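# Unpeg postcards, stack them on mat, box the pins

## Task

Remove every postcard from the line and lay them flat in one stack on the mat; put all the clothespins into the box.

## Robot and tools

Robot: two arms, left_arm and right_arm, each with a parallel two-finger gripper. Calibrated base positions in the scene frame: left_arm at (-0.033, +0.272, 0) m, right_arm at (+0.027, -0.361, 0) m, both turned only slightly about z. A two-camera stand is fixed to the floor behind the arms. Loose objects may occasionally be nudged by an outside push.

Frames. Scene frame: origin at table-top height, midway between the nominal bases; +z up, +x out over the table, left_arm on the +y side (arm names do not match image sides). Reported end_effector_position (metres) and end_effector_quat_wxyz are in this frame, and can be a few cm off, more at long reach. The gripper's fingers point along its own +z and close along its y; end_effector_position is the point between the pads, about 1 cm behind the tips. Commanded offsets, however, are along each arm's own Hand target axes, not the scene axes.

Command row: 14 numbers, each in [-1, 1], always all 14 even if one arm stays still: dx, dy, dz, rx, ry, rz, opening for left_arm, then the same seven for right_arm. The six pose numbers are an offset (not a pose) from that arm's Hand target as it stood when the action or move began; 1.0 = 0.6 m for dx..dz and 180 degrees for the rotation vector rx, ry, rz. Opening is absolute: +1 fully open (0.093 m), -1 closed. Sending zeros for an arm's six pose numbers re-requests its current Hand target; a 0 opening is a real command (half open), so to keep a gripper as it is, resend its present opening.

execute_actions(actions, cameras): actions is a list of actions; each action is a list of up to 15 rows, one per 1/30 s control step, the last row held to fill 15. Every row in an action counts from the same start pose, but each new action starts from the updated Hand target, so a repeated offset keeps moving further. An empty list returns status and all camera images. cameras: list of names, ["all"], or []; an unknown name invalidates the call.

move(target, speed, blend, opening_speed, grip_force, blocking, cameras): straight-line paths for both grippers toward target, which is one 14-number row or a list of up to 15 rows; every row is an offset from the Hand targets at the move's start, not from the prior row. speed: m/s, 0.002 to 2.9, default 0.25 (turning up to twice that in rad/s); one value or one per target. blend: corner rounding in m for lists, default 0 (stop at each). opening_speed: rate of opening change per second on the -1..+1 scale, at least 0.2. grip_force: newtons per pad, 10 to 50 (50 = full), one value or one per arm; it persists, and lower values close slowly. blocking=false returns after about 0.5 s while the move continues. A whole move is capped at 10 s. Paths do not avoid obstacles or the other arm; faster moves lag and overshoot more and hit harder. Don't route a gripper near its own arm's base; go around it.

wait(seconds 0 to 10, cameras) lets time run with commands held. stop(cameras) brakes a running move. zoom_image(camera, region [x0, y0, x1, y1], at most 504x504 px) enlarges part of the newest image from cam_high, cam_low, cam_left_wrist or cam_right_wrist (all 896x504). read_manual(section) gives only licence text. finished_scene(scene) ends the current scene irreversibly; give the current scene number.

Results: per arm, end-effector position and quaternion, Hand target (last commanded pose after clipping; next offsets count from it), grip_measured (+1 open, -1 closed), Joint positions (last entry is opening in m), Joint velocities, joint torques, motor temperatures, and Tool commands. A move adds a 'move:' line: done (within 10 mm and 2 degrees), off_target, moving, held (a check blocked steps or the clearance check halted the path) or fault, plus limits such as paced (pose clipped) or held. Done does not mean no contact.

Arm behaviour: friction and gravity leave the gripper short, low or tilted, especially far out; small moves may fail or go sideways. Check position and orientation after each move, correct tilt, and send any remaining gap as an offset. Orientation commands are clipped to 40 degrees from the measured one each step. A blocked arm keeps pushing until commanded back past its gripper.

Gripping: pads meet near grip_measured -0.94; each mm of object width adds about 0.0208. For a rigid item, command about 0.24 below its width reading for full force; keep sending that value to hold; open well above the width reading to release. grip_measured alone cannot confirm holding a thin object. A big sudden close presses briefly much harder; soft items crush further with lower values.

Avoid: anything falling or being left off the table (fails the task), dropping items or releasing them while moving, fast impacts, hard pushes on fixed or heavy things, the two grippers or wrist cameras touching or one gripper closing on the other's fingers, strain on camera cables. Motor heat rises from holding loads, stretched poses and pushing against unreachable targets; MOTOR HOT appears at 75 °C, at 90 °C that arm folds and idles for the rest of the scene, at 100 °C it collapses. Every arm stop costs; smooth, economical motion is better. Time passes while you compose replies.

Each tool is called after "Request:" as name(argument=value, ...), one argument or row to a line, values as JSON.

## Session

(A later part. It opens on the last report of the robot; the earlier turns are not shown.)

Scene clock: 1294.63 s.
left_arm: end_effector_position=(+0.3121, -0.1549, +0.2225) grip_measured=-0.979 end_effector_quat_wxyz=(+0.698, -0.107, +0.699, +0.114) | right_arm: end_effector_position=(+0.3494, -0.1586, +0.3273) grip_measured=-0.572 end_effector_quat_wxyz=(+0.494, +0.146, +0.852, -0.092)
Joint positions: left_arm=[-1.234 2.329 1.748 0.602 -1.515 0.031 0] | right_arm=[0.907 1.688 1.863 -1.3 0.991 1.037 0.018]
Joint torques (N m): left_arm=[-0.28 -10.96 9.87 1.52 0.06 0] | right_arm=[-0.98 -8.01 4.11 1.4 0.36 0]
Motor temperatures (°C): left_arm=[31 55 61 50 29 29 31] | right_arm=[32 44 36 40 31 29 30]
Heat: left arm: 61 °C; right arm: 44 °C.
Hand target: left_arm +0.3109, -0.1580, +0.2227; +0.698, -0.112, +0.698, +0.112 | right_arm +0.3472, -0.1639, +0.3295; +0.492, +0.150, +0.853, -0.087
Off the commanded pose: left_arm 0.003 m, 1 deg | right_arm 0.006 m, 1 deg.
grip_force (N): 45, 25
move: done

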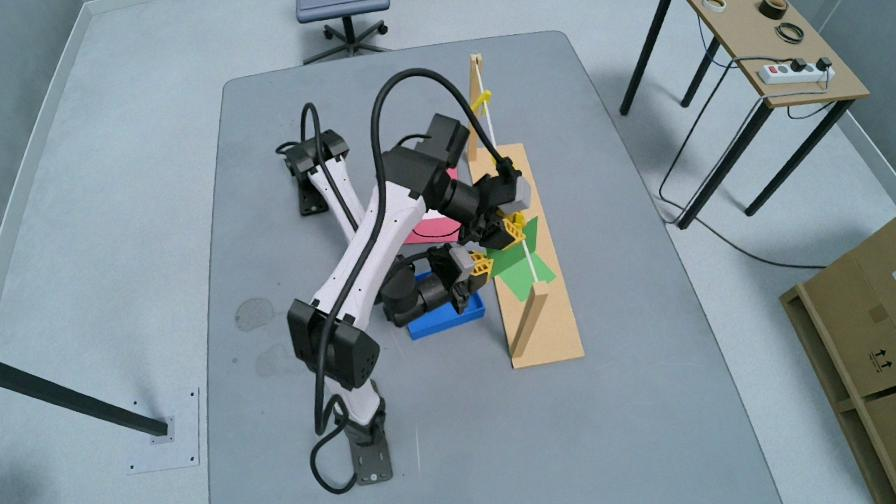

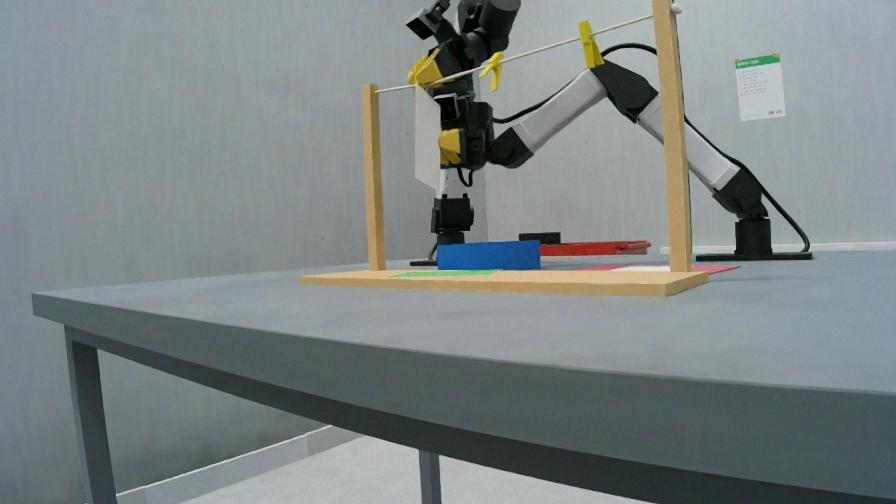

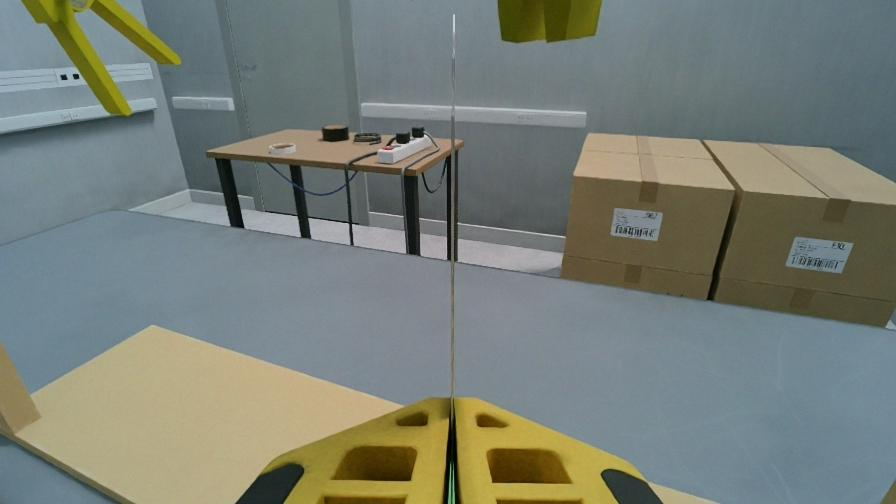

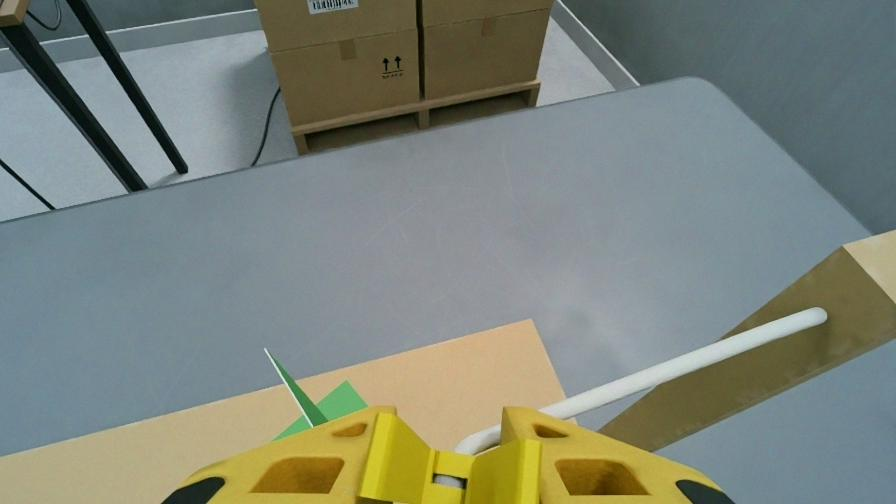

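Request:
zoom_image(
  camera="cam_low",
  region=[380, 40, 500, 210],
)

Request:
zoom_image(
  camera="cam_left_wrist",
  region=[400, 0, 640, 140],
)

Request:
zoom_image(
  camera="cam_right_wrist",
  region=[240, 330, 600, 504],
)

Scaled by 2.965.

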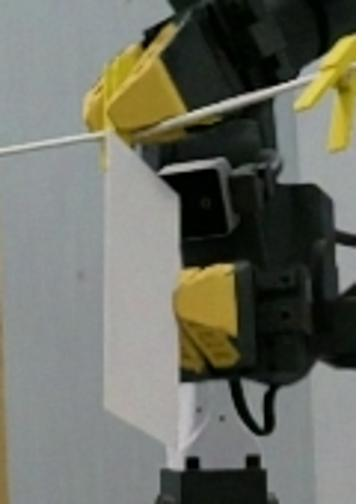

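Scaled by 2.100.

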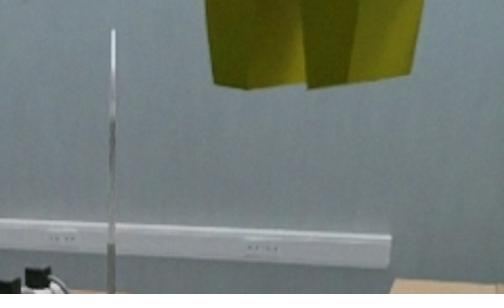

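Scaled by 1.400.

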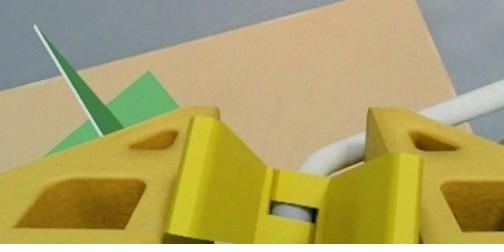

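Request:
move(
  target=[0,0,0,0,0,0,-1, 0,0,0,0,0,0,-1],
  speed=0.05,
  grip_force=[45, 45],
  cameras=["cam_right_wrist","cam_low","cam_left_wrist"],
)

Scene clock: 1312.80 s.
left_arm: end_effector_position=(+0.3121, -0.1549, +0.2225) grip_measured=-0.979 end_effector_quat_wxyz=(+0.698, -0.107, +0.699, +0.114) | right_arm: end_effector_position=(+0.3494, -0.1586, +0.3273) grip_measured=-0.644 end_effector_quat_wxyz=(+0.494, +0.146, +0.852, -0.092)
Joint positions: left_arm=[-1.234 2.329 1.748 0.602 -1.515 0.031 0] | right_arm=[0.907 1.688 1.863 -1.3 0.991 1.037 0.014]
Joint torques (N m): left_arm=[0.1 -10.95 9.57 1.52 0.05 -0.14] | right_arm=[-0.98 -8.01 4.12 1.4 0.35 0]
Motor temperatures (°C): left_arm=[31 56 61 49 29 29 31] | right_arm=[32 44 36 39 31 29 30]
Heat: left arm: 61 °C; right arm: 44 °C.
Hand target: left_arm +0.3110, -0.1581, +0.2227; +0.698, -0.112, +0.698, +0.112 | right_arm +0.3472, -0.1640, +0.3295; +0.492, +0.150, +0.853, -0.087
Off the commanded pose: left_arm 0.003 m, 1 deg | right_arm 0.006 m, 1 deg.
grip_force (N): 45, 45
move: done
Images, in order (width x height): cam_low 896x504, cam_left_wrist 896x504, cam_right_wrist 896x504.

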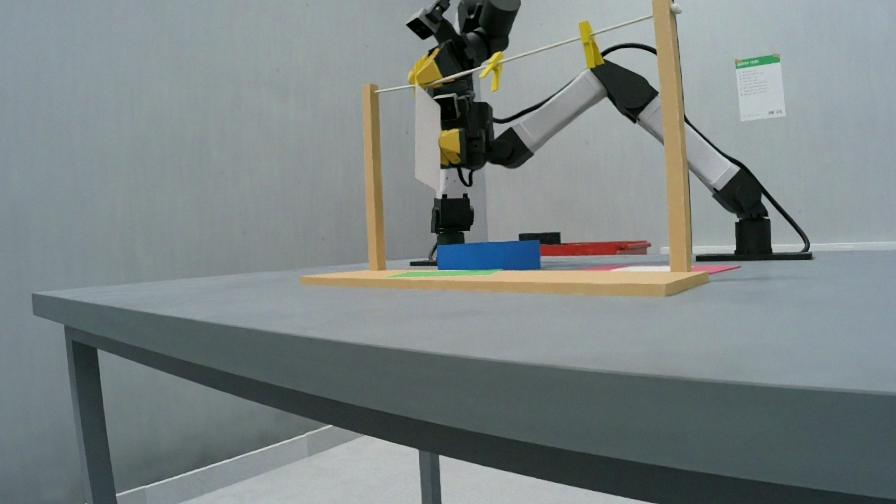

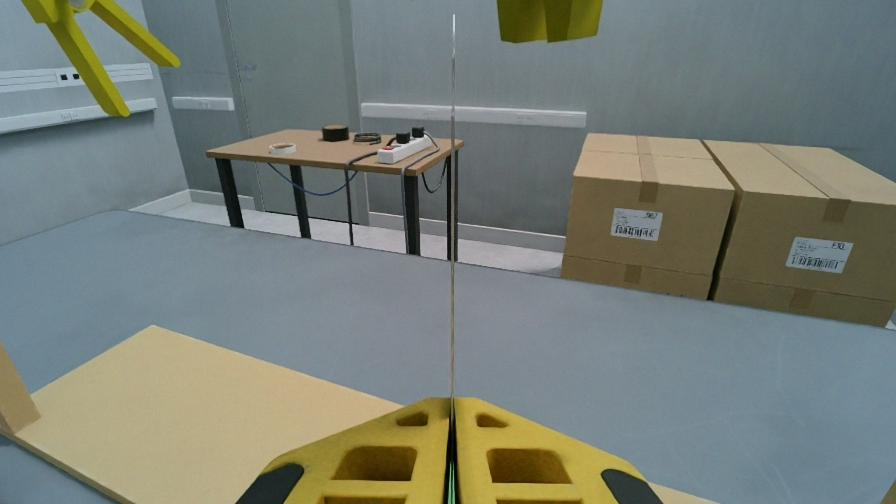

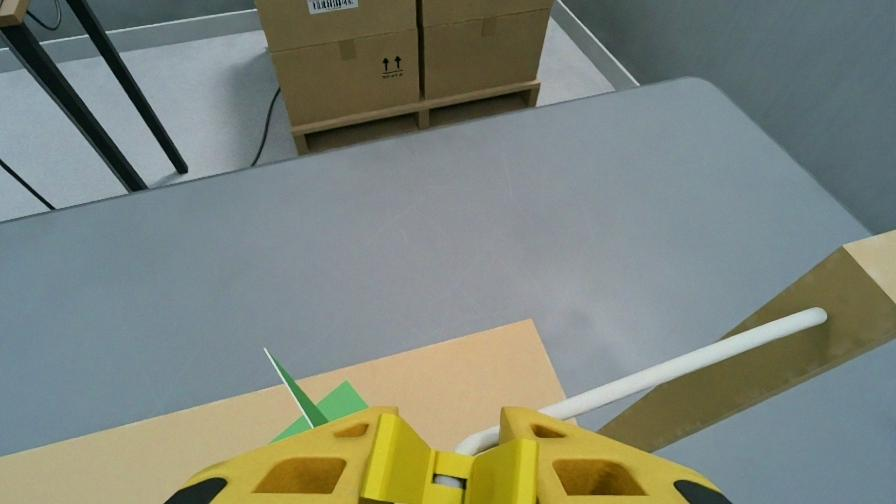

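Request:
move(
  target=[
    [0,0,0,0,0,0,-1, -0.043,0,-0.025,0,-0.03,0,-1],
    [0,0,0,0,0,0,-1, -0.0866,0,-0.05,0,-0.08,0,-1],
  ],
  speed=0.06,
  cameras=["all"],
)

Scene clock: 1327.53 s.
left_arm: end_effector_position=(+0.3121, -0.1549, +0.2225) grip_measured=-0.979 end_effector_quat_wxyz=(+0.698, -0.107, +0.699, +0.114) | right_arm: end_effector_position=(+0.3505, -0.1561, +0.3576) grip_measured=-0.656 end_effector_quat_wxyz=(+0.553, +0.112, +0.816, -0.125)
Joint positions: left_arm=[-1.234 2.329 1.748 0.602 -1.515 0.031 0] | right_arm=[0.942 1.67 1.858 -1.211 1.139 0.894 0.014]
Joint torques (N m): left_arm=[0.16 -10.95 9.94 1.59 0.09 -0.07] | right_arm=[0.73 -9.95 5.53 2.2 1.37 -0.12]
Motor temperatures (°C): left_arm=[31 57 61 49 29 29 31] | right_arm=[32 45 36 39 31 29 30]
Heat: left arm: 61 °C; right arm: 45 °C.
Hand target: left_arm +0.3110, -0.1581, +0.2227; +0.698, -0.112, +0.698, +0.112 | right_arm +0.3472, -0.1639, +0.3895; +0.595, +0.138, +0.785, -0.105
Off the commanded pose: left_arm 0.003 m, 1 deg | right_arm 0.033 m, 7 deg.
grip_force (N): 45, 45
move: off_target (right_arm)

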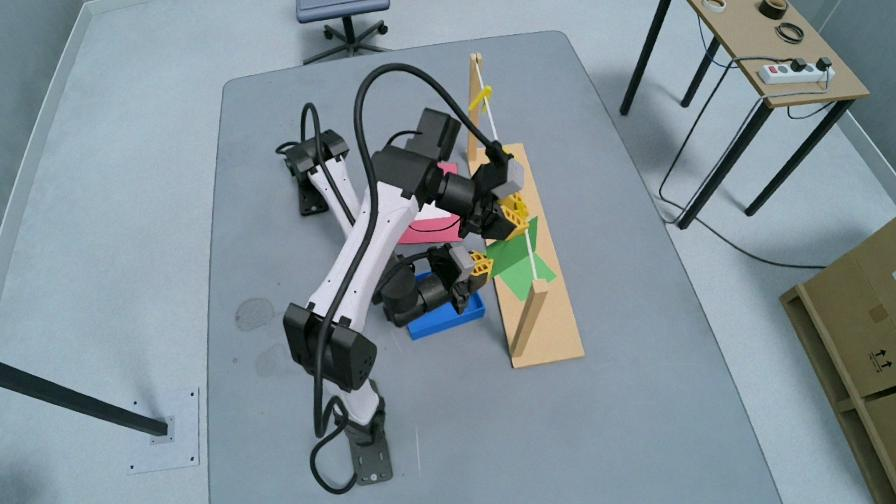

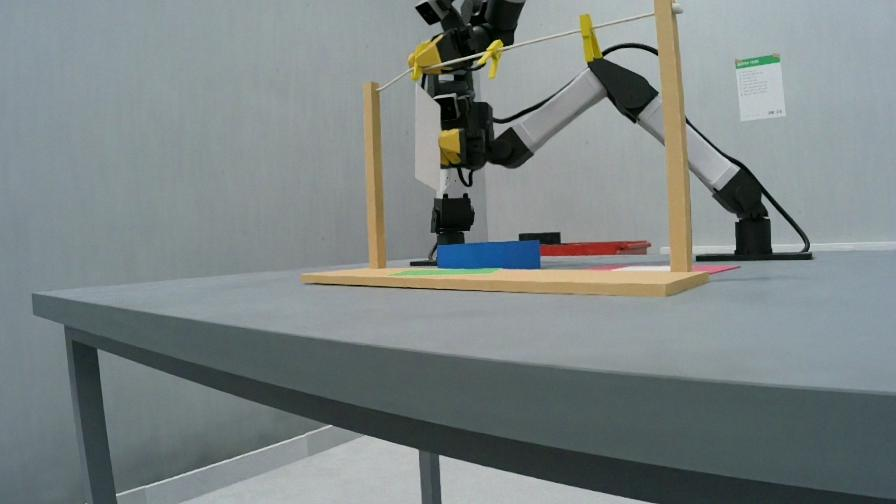

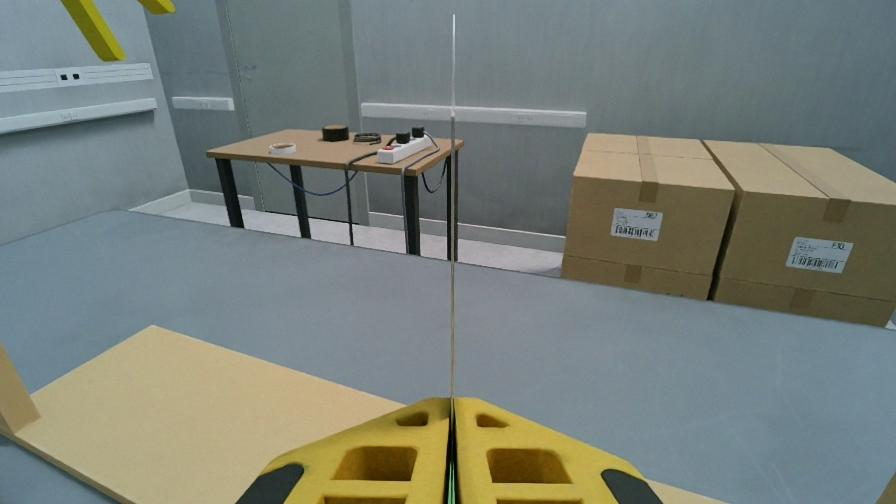

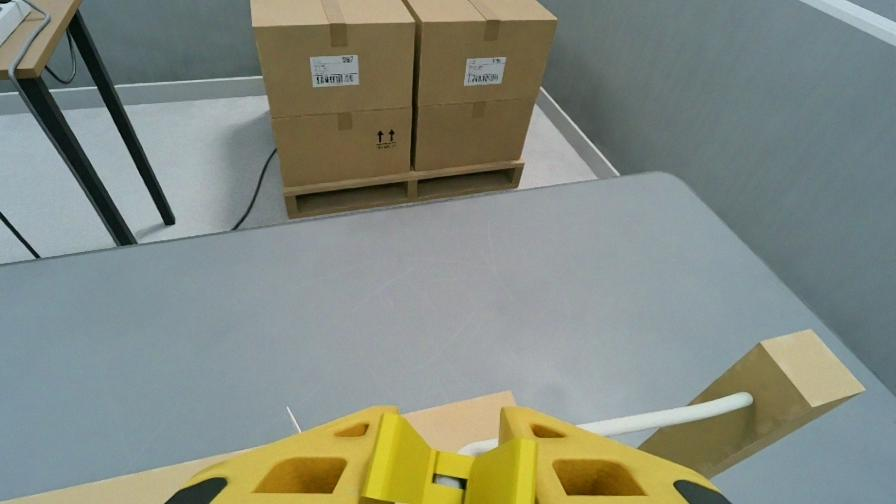

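Request:
move(
  target=[0,0,0,0,0,0,-1, 0.094,0,0.018,0,0.08,0,-1],
  speed=0.08,
  grip_force=[45, 50],
  cameras=["cam_low","cam_right_wrist"],
)

Scene clock: 1350.07 s.
left_arm: end_effector_position=(+0.3121, -0.1549, +0.2225) grip_measured=-0.979 end_effector_quat_wxyz=(+0.698, -0.107, +0.699, +0.114) | right_arm: end_effector_position=(+0.3434, -0.1588, +0.3319) grip_measured=-0.679 end_effector_quat_wxyz=(+0.498, +0.146, +0.851, -0.086)
Joint positions: left_arm=[-1.234 2.329 1.748 0.602 -1.515 0.031 0] | right_arm=[0.921 1.67 1.858 -1.309 0.996 1.047 0.013]
Joint torques (N m): left_arm=[-0.01 -11.12 9.68 1.6 -0.02 -0.06] | right_arm=[-1.01 -6.08 6 1.12 0.36 0.14]
Motor temperatures (°C): left_arm=[31 58 62 48 29 29 31] | right_arm=[32 47 37 41 32 29 31]
Heat: left arm: 62 °C; right arm: 47 °C.
Hand target: left_arm +0.3110, -0.1581, +0.2227; +0.698, -0.112, +0.698, +0.112 | right_arm +0.3427, -0.1624, +0.3323; +0.492, +0.150, +0.853, -0.087
Off the commanded pose: left_arm 0.003 m, 1 deg | right_arm 0.004 m, 1 deg.
grip_force (N): 45, 50
move: done
Images, in order (width x height): cam_low 896x504, cam_right_wrist 896x504.

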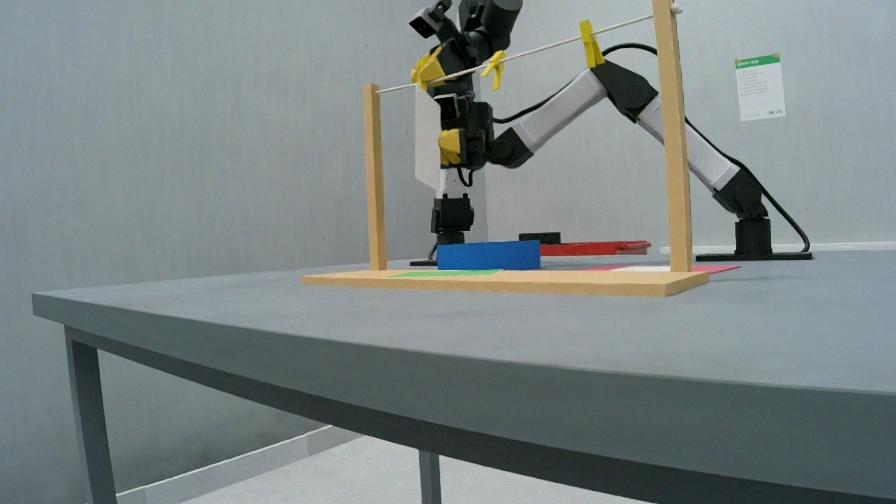

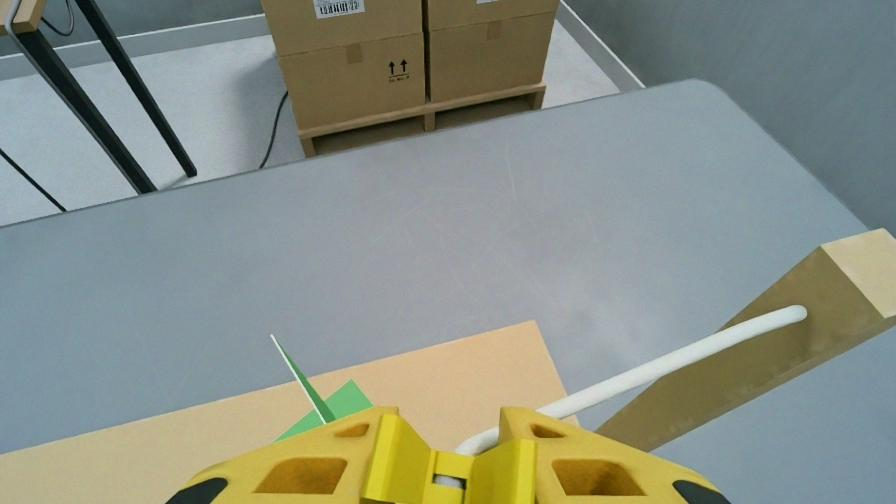

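Request:
zoom_image(
  camera="cam_low",
  region=[390, 40, 470, 110],
)

Request:
zoom_image(
  camera="cam_right_wrist",
  region=[340, 390, 580, 504],
)

Scaled by 6.300.

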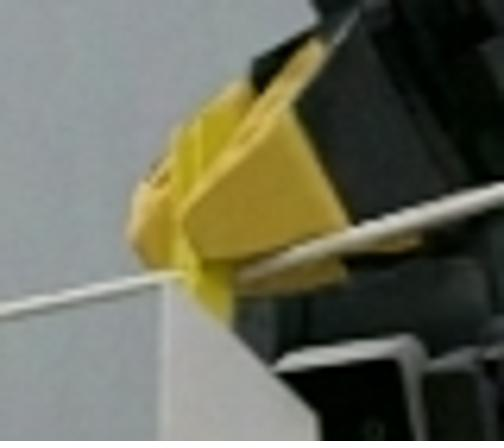

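Scaled by 2.100.

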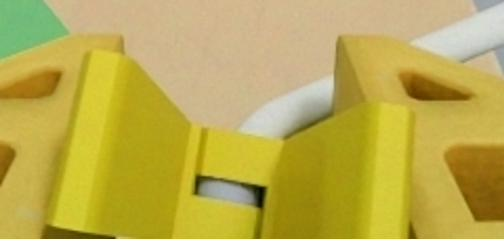

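Request:
move(
  target=[
    [0,0,0,0,0,0,-1, 0,0,0,0,0,0,-0.45],
    [0,0,0,0,0,0,-1, -0.016,0,-0.009,0,0,0,-0.45],
  ],
  speed=0.05,
  opening_speed=0.4,
  cameras=["cam_low","cam_right_wrist"],
)

Scene clock: 1386.67 s.
left_arm: end_effector_position=(+0.3121, -0.1549, +0.2225) grip_measured=-0.979 end_effector_quat_wxyz=(+0.698, -0.107, +0.699, +0.114) | right_arm: end_effector_position=(+0.3422, -0.1593, +0.3381) grip_measured=-0.448 end_effector_quat_wxyz=(+0.493, +0.143, +0.854, -0.088)
Joint positions: left_arm=[-1.234 2.329 1.748 0.602 -1.515 0.031 0] | right_arm=[0.921 1.688 1.914 -1.361 0.988 1.05 0.024]
Joint torques (N m): left_arm=[-0.12 -10.77 9.63 1.58 0.01 -0.08] | right_arm=[-1.05 -5.81 7.21 1.11 0.46 0.11]
Motor temperatures (°C): left_arm=[31 59 62 48 29 29 31] | right_arm=[32 44 37 38 31 29 31]
Heat: left arm: 62 °C; right arm: 44 °C.
Hand target: left_arm +0.3110, -0.1581, +0.2227; +0.698, -0.112, +0.698, +0.112 | right_arm +0.3429, -0.1624, +0.3433; +0.492, +0.150, +0.853, -0.087
Off the commanded pose: left_arm 0.003 m, 1 deg | right_arm 0.006 m, 1 deg.
grip_force (N): 45, 50
move: done
Images, in order (width x height): cam_low 896x504, cam_right_wrist 896x504.

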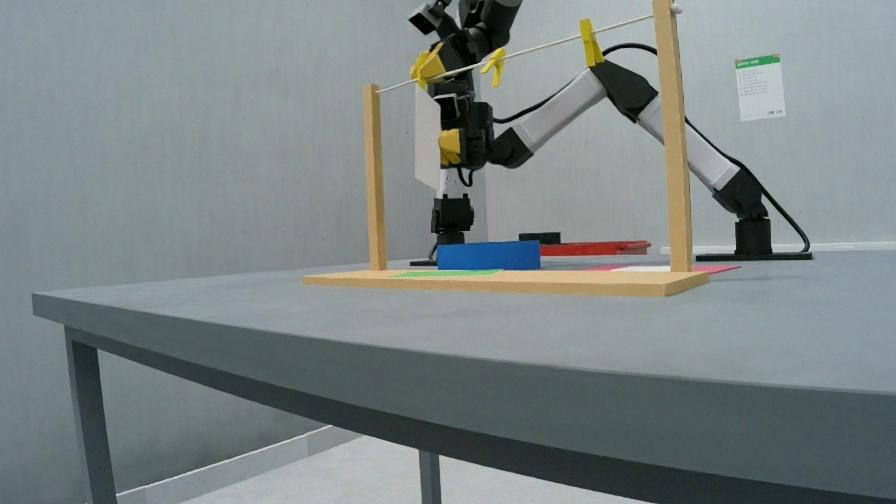

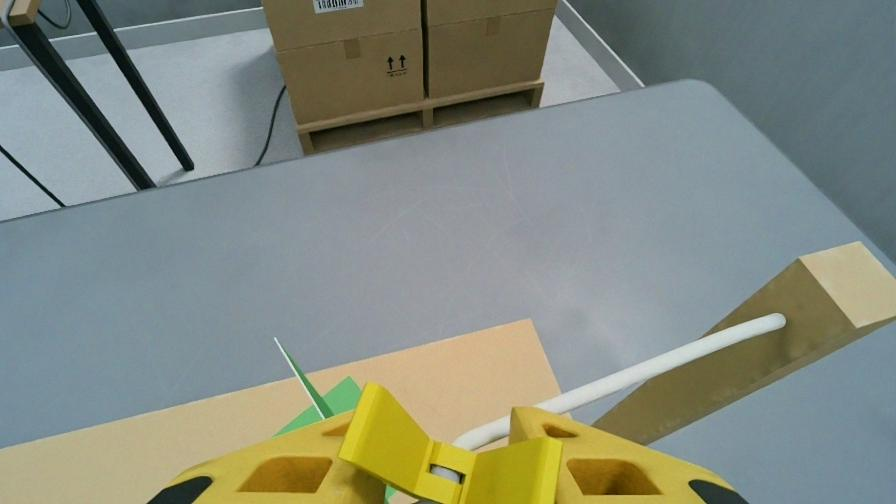

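Request:
move(
  target=[0,0,0,0,0,0,-1, 0,0,0.01,0,0,0,-0.62],
  speed=0.05,
  opening_speed=0.4,
  cameras=["cam_low","cam_right_wrist"],
)

Scene clock: 1397.93 s.
left_arm: end_effector_position=(+0.3121, -0.1549, +0.2225) grip_measured=-0.979 end_effector_quat_wxyz=(+0.698, -0.107, +0.699, +0.114) | right_arm: end_effector_position=(+0.3456, -0.1593, +0.3377) grip_measured=-0.619 end_effector_quat_wxyz=(+0.490, +0.145, +0.855, -0.084)
Joint positions: left_arm=[-1.234 2.329 1.748 0.602 -1.515 0.031 0] | right_arm=[0.91 1.688 1.914 -1.342 0.974 1.035 0.015]
Joint velocities: left_arm=[within noise] | right_arm=[0.007 -0.002 0.012 0.007 0.066 0.022 -0.004]
Joint torques (N m): left_arm=[0.05 -11.03 9.68 1.54 0.01 -0.07] | right_arm=[-1.44 -6.32 5.44 1.37 0.53 0]
Motor temperatures (°C): left_arm=[31 60 62 47 29 29 31] | right_arm=[32 44 38 37 31 29 31]
Heat: left arm: 62 °C; right arm: 44 °C.
Hand target: left_arm +0.3110, -0.1581, +0.2227; +0.698, -0.112, +0.698, +0.112 | right_arm +0.3477, -0.1642, +0.3403; +0.492, +0.150, +0.853, -0.087
Off the commanded pose: left_arm 0.003 m, 1 deg | right_arm 0.006 m, 1 deg.
grip_force (N): 45, 50
move: done
Images, in order (width x height): cam_low 896x504, cam_right_wrist 896x504.

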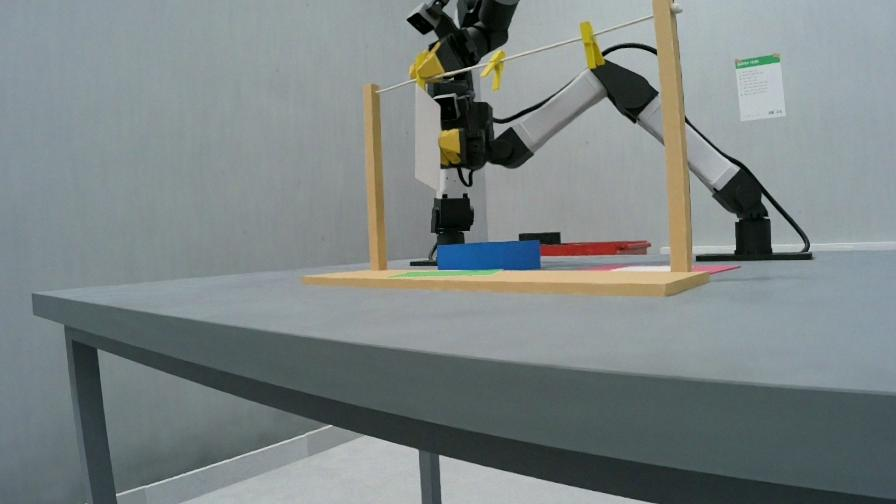

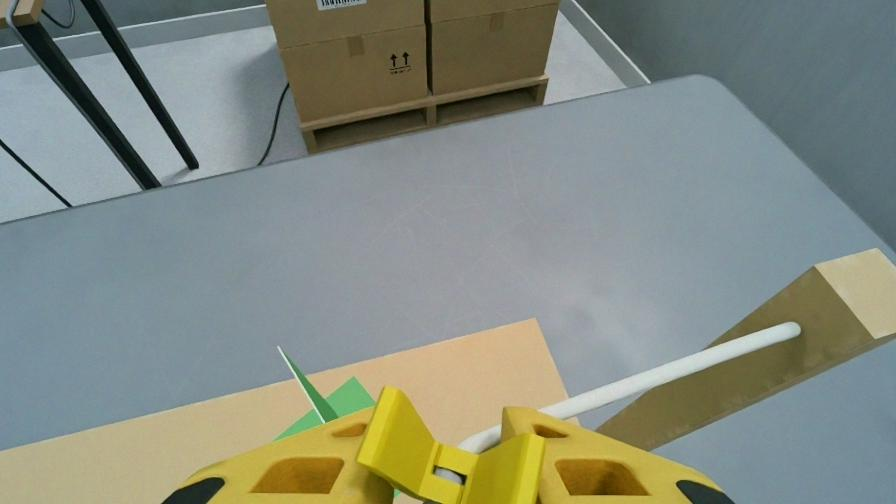

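Request:
move(
  target=[
    [0.067,0,-0.02,0,0,0,-1, 0,0,0,0,0,0,-0.62],
    [0.067,0.178,-0.117,0.222,0,0,-1, 0,0,0,0,0,0,-0.62],
  ],
  speed=0.12,
  cameras=["all"],
)

Scene clock: 1450.17 s.
left_arm: end_effector_position=(+0.2131, -0.0793, +0.1743) grip_measured=-0.979 end_effector_quat_wxyz=(+0.690, +0.133, +0.701, -0.123) | right_arm: end_effector_position=(+0.3456, -0.1593, +0.3377) grip_measured=-0.617 end_effector_quat_wxyz=(+0.490, +0.144, +0.855, -0.084)
Joint positions: left_arm=[-1.306 1.757 0.642 1.087 -0.909 -0.011 0] | right_arm=[0.91 1.688 1.914 -1.342 0.974 1.034 0.016]
Joint velocities: left_arm=[within noise] | right_arm=[0.017 0.007 -0.022 -0.051 0.007 0.081 -0.004]
Joint torques (N m): left_arm=[0.18 -8.38 5.68 2.24 0.24 0.07] | right_arm=[-1.44 -6.32 5.44 1.37 0.53 0]
Motor temperatures (°C): left_arm=[31 61 62 47 29 29 31] | right_arm=[32 43 37 37 31 29 31]
Heat: left arm: 62 °C; right arm: 43 °C.
Hand target: left_arm +0.2109, -0.0786, +0.1826; +0.694, +0.133, +0.695, -0.133 | right_arm +0.3477, -0.1642, +0.3403; +0.492, +0.150, +0.853, -0.087
Off the commanded pose: left_arm 0.009 m, 1 deg | right_arm 0.006 m, 1 deg.
grip_force (N): 45, 50
move: done

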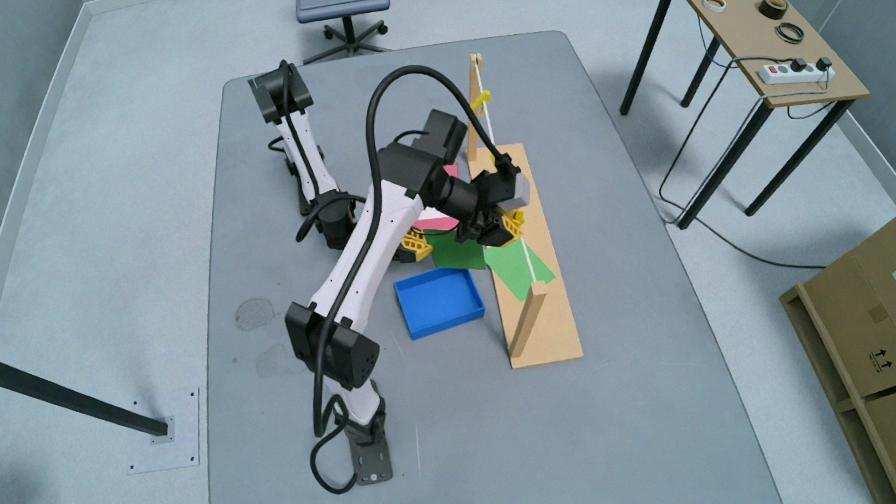

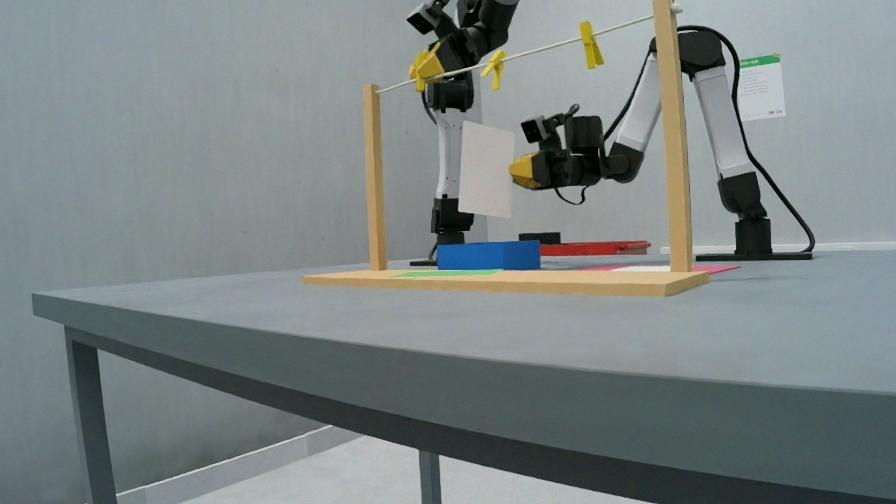

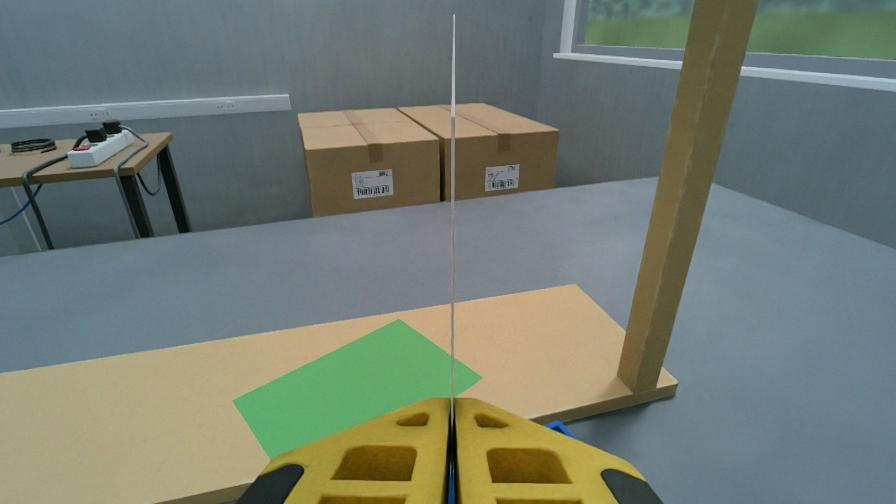

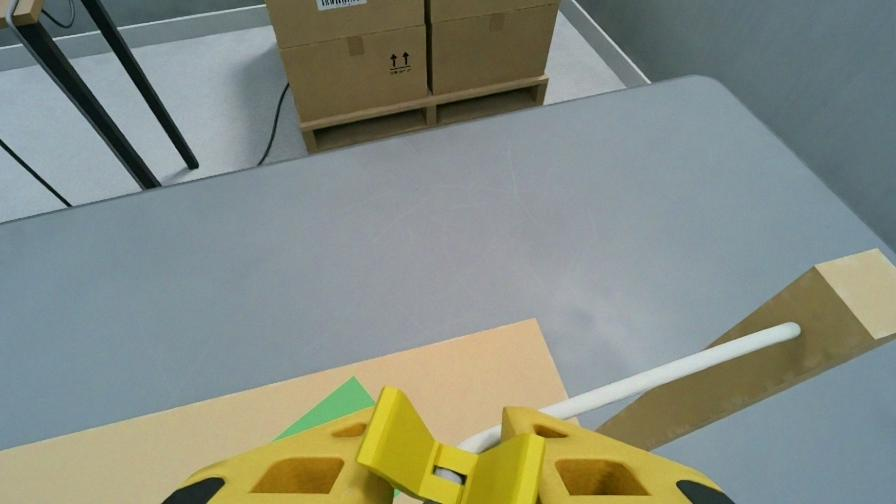

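Request:
move(
  target=[
    [0,0,0,0,0,0,-1, 0,0,0,0,0,0,0.15],
    [0,0,0,0,0,0,-1, -0.03,0,-0.2,0,0,0,0.15],
  ],
  speed=0.12,
  opening_speed=0.5,
  cameras=["cam_low","cam_right_wrist"],
)

Scene clock: 1500.63 s.
left_arm: end_effector_position=(+0.2131, -0.0794, +0.1743) grip_measured=-0.979 end_effector_quat_wxyz=(+0.690, +0.133, +0.701, -0.124) | right_arm: end_effector_position=(+0.2609, -0.1263, +0.4042) grip_measured=+0.149 end_effector_quat_wxyz=(+0.544, +0.074, +0.836, -0.003)
Joint positions: left_arm=[-1.306 1.757 0.642 1.087 -0.908 -0.011 0] | right_arm=[1.224 1.634 2.095 -1.58 1.099 1.154 0.052]
Joint torques (N m): left_arm=[0.02 -8.29 5.41 2.27 0.22 0.14] | right_arm=[0.17 -6.11 5.96 1.28 0.72 0.13]
Motor temperatures (°C): left_arm=[31 55 54 52 29 29 31] | right_arm=[32 43 37 36 31 29 31]
Heat: left arm: 55 °C; right arm: 43 °C.
Hand target: left_arm +0.2109, -0.0786, +0.1825; +0.694, +0.133, +0.695, -0.133 | right_arm +0.2586, -0.1317, +0.4160; +0.492, +0.150, +0.853, -0.087
Off the commanded pose: left_arm 0.009 m, 1 deg | right_arm 0.013 m, 14 deg.
joint sent to its limit (right arm) — joint 4 (wrist pitch), lower limit. The joint targets are off in orientation, not in position.
grip_force (N): 45, 50
move: off_target (right_arm)
Images, in order (width x height): cam_low 896x504, cam_right_wrist 896x504.

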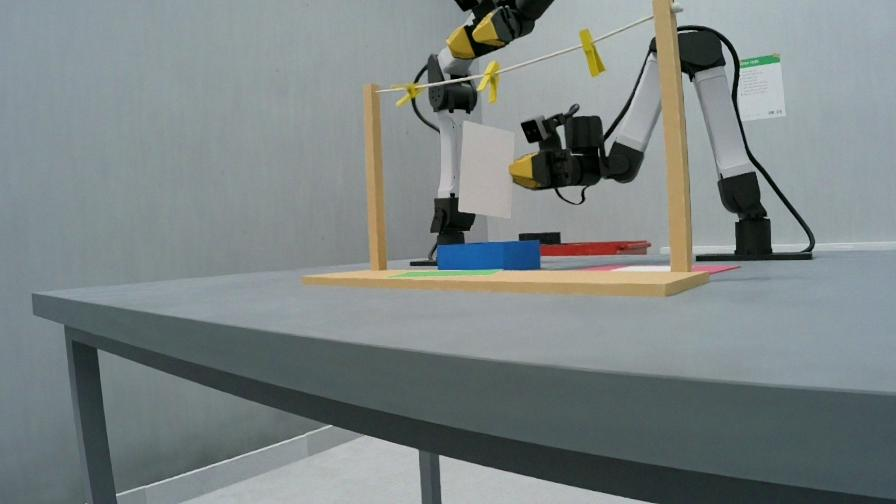

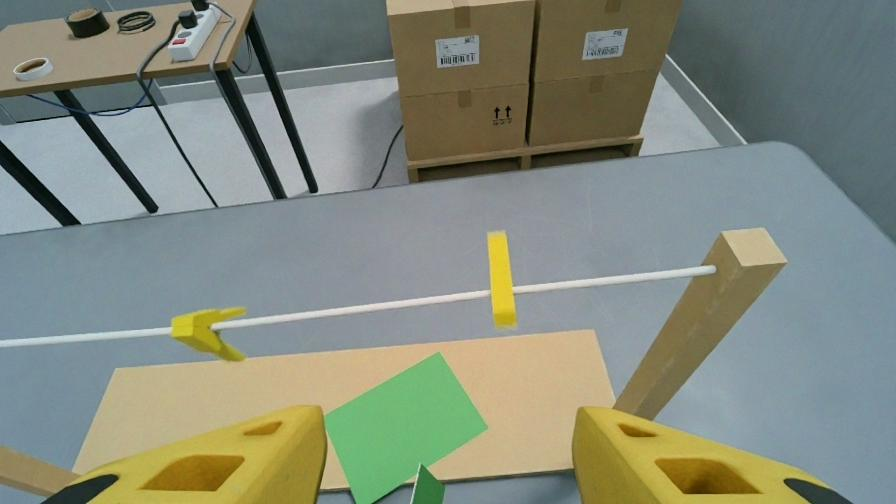

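Request:
wait(
  seconds=2,
  cameras=["cam_low","cam_right_wrist"],
)

Request:
zoom_image(
  camera="cam_right_wrist",
  region=[150, 200, 550, 380],
)

Request:
zoom_image(
  camera="cam_low",
  region=[360, 20, 660, 130],
)

Scene clock: 1511.13 s.
left_arm: end_effector_position=(+0.2131, -0.0794, +0.1743) grip_measured=-0.979 end_effector_quat_wxyz=(+0.690, +0.133, +0.701, -0.124) | right_arm: end_effector_position=(+0.2609, -0.1264, +0.4043) grip_measured=+0.149 end_effector_quat_wxyz=(+0.544, +0.074, +0.836, -0.003)
Joint positions: left_arm=[-1.306 1.757 0.642 1.087 -0.908 -0.011 0] | right_arm=[1.224 1.634 2.095 -1.58 1.099 1.154 0.052]
Joint torques (N m): left_arm=[0.31 -8.4 5.63 2.25 0.25 0.09] | right_arm=[0.17 -6.11 5.96 1.28 0.73 0.13]
Heat: left arm: 54 °C; right arm: 44 °C.
Hand target: left_arm +0.2109, -0.0786, +0.1825; +0.694, +0.133, +0.695, -0.133 | right_arm +0.2586, -0.1317, +0.4160; +0.492, +0.150, +0.853, -0.087
Tool commands: left_gripper/opening=-1.0 right_gripper/opening=+0.15
Off the commanded pose: left_arm 0.009 m, 1 deg | right_arm 0.013 m, 14 deg.
grip_force (N): 45, 50
wait: 2.00 s; at rest from the start
Images, in order (width x height): cam_low 896x504, cam_right_wrist 896x504.

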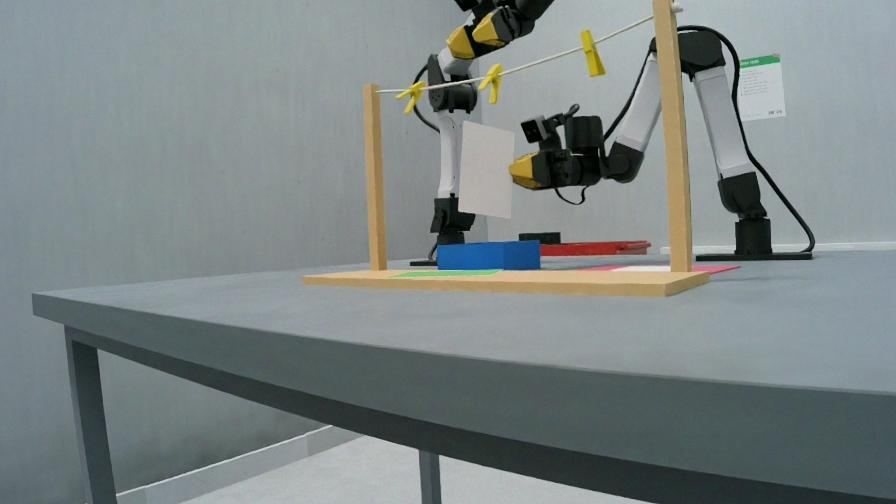

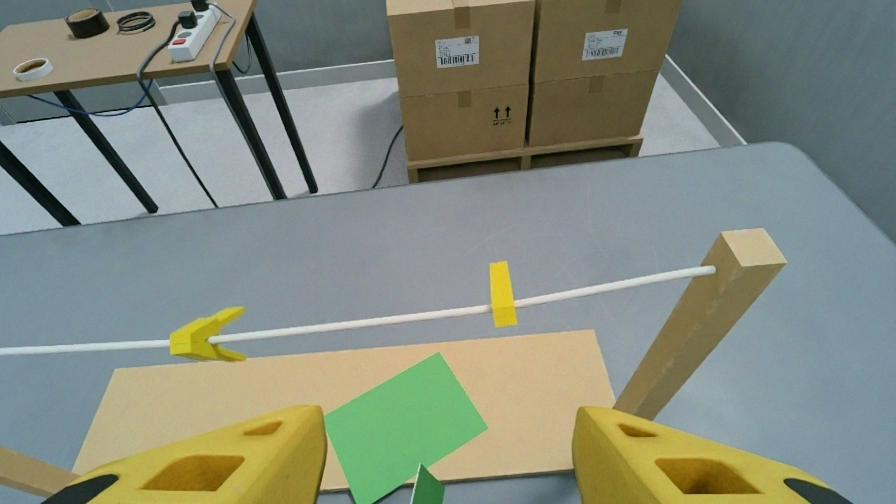

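Scaled by 1.260.

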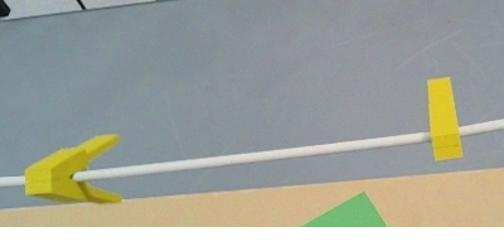

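Scaled by 1.680.

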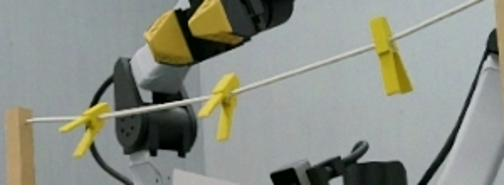

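Request:
move(
  target=[-0.029,0.307,-0.0345,0.268,0,0,-1, 0.056,-0.319,0.191,-0.096,0,-0.0556,0.15],
  speed=0.15,
  cameras=["cam_high","cam_low","cam_left_wrist"],
)

Scene clock: 1554.13 s.
left_arm: end_effector_position=(+0.2554, +0.1000, +0.1924) grip_measured=-0.979 end_effector_quat_wxyz=(+0.568, +0.395, +0.592, -0.413) | right_arm: end_effector_position=(+0.2691, -0.3411, +0.3302) grip_measured=+0.149 end_effector_quat_wxyz=(+0.497, +0.003, +0.868, -0.005)
Joint positions: left_arm=[-0.093 1.407 0.39 0.984 1.156 -0.01 0] | right_arm=[0.19 0.792 1.2 -0.951 0.204 0.115 0.052]
Joint torques (N m): left_arm=[0.53 -3.29 8.81 2.12 0.16 0.09] | right_arm=[-0.96 0.02 4.38 2.82 -0.19 -0.04]
Heat: left arm: 54 °C; right arm: 44 °C.
Hand target: left_arm +0.2598, +0.1001, +0.1999; +0.579, +0.405, +0.579, -0.405 | right_arm +0.2706, -0.3398, +0.3295; +0.500, +0.000, +0.866, +0.000
Off the commanded pose: left_arm 0.009 m, 2 deg | right_arm 0.002 m, 1 deg.
grip_force (N): 45, 50
move: done
Images, in order (width x height): cam_high 896x504, cam_low 896x504, cam_left_wrist 896x504.

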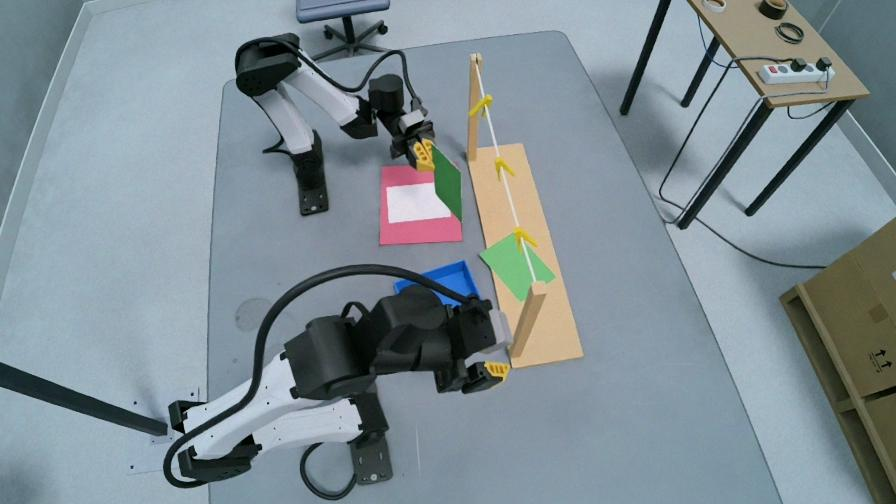

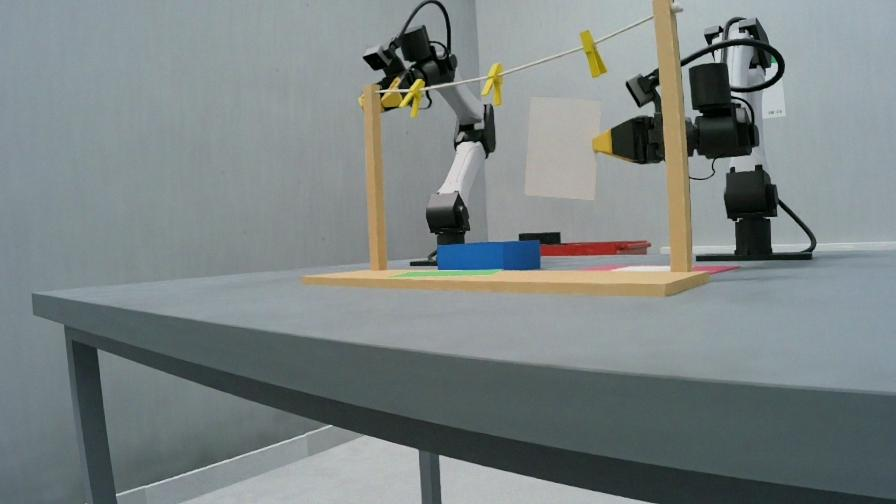

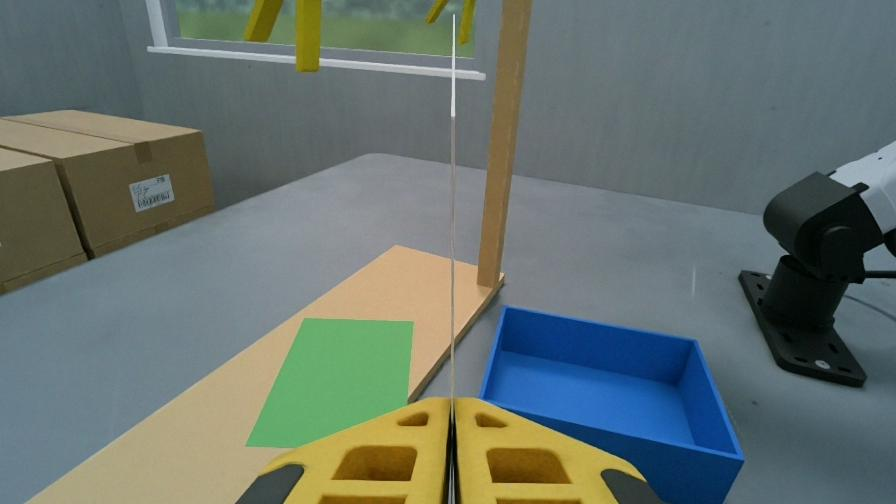

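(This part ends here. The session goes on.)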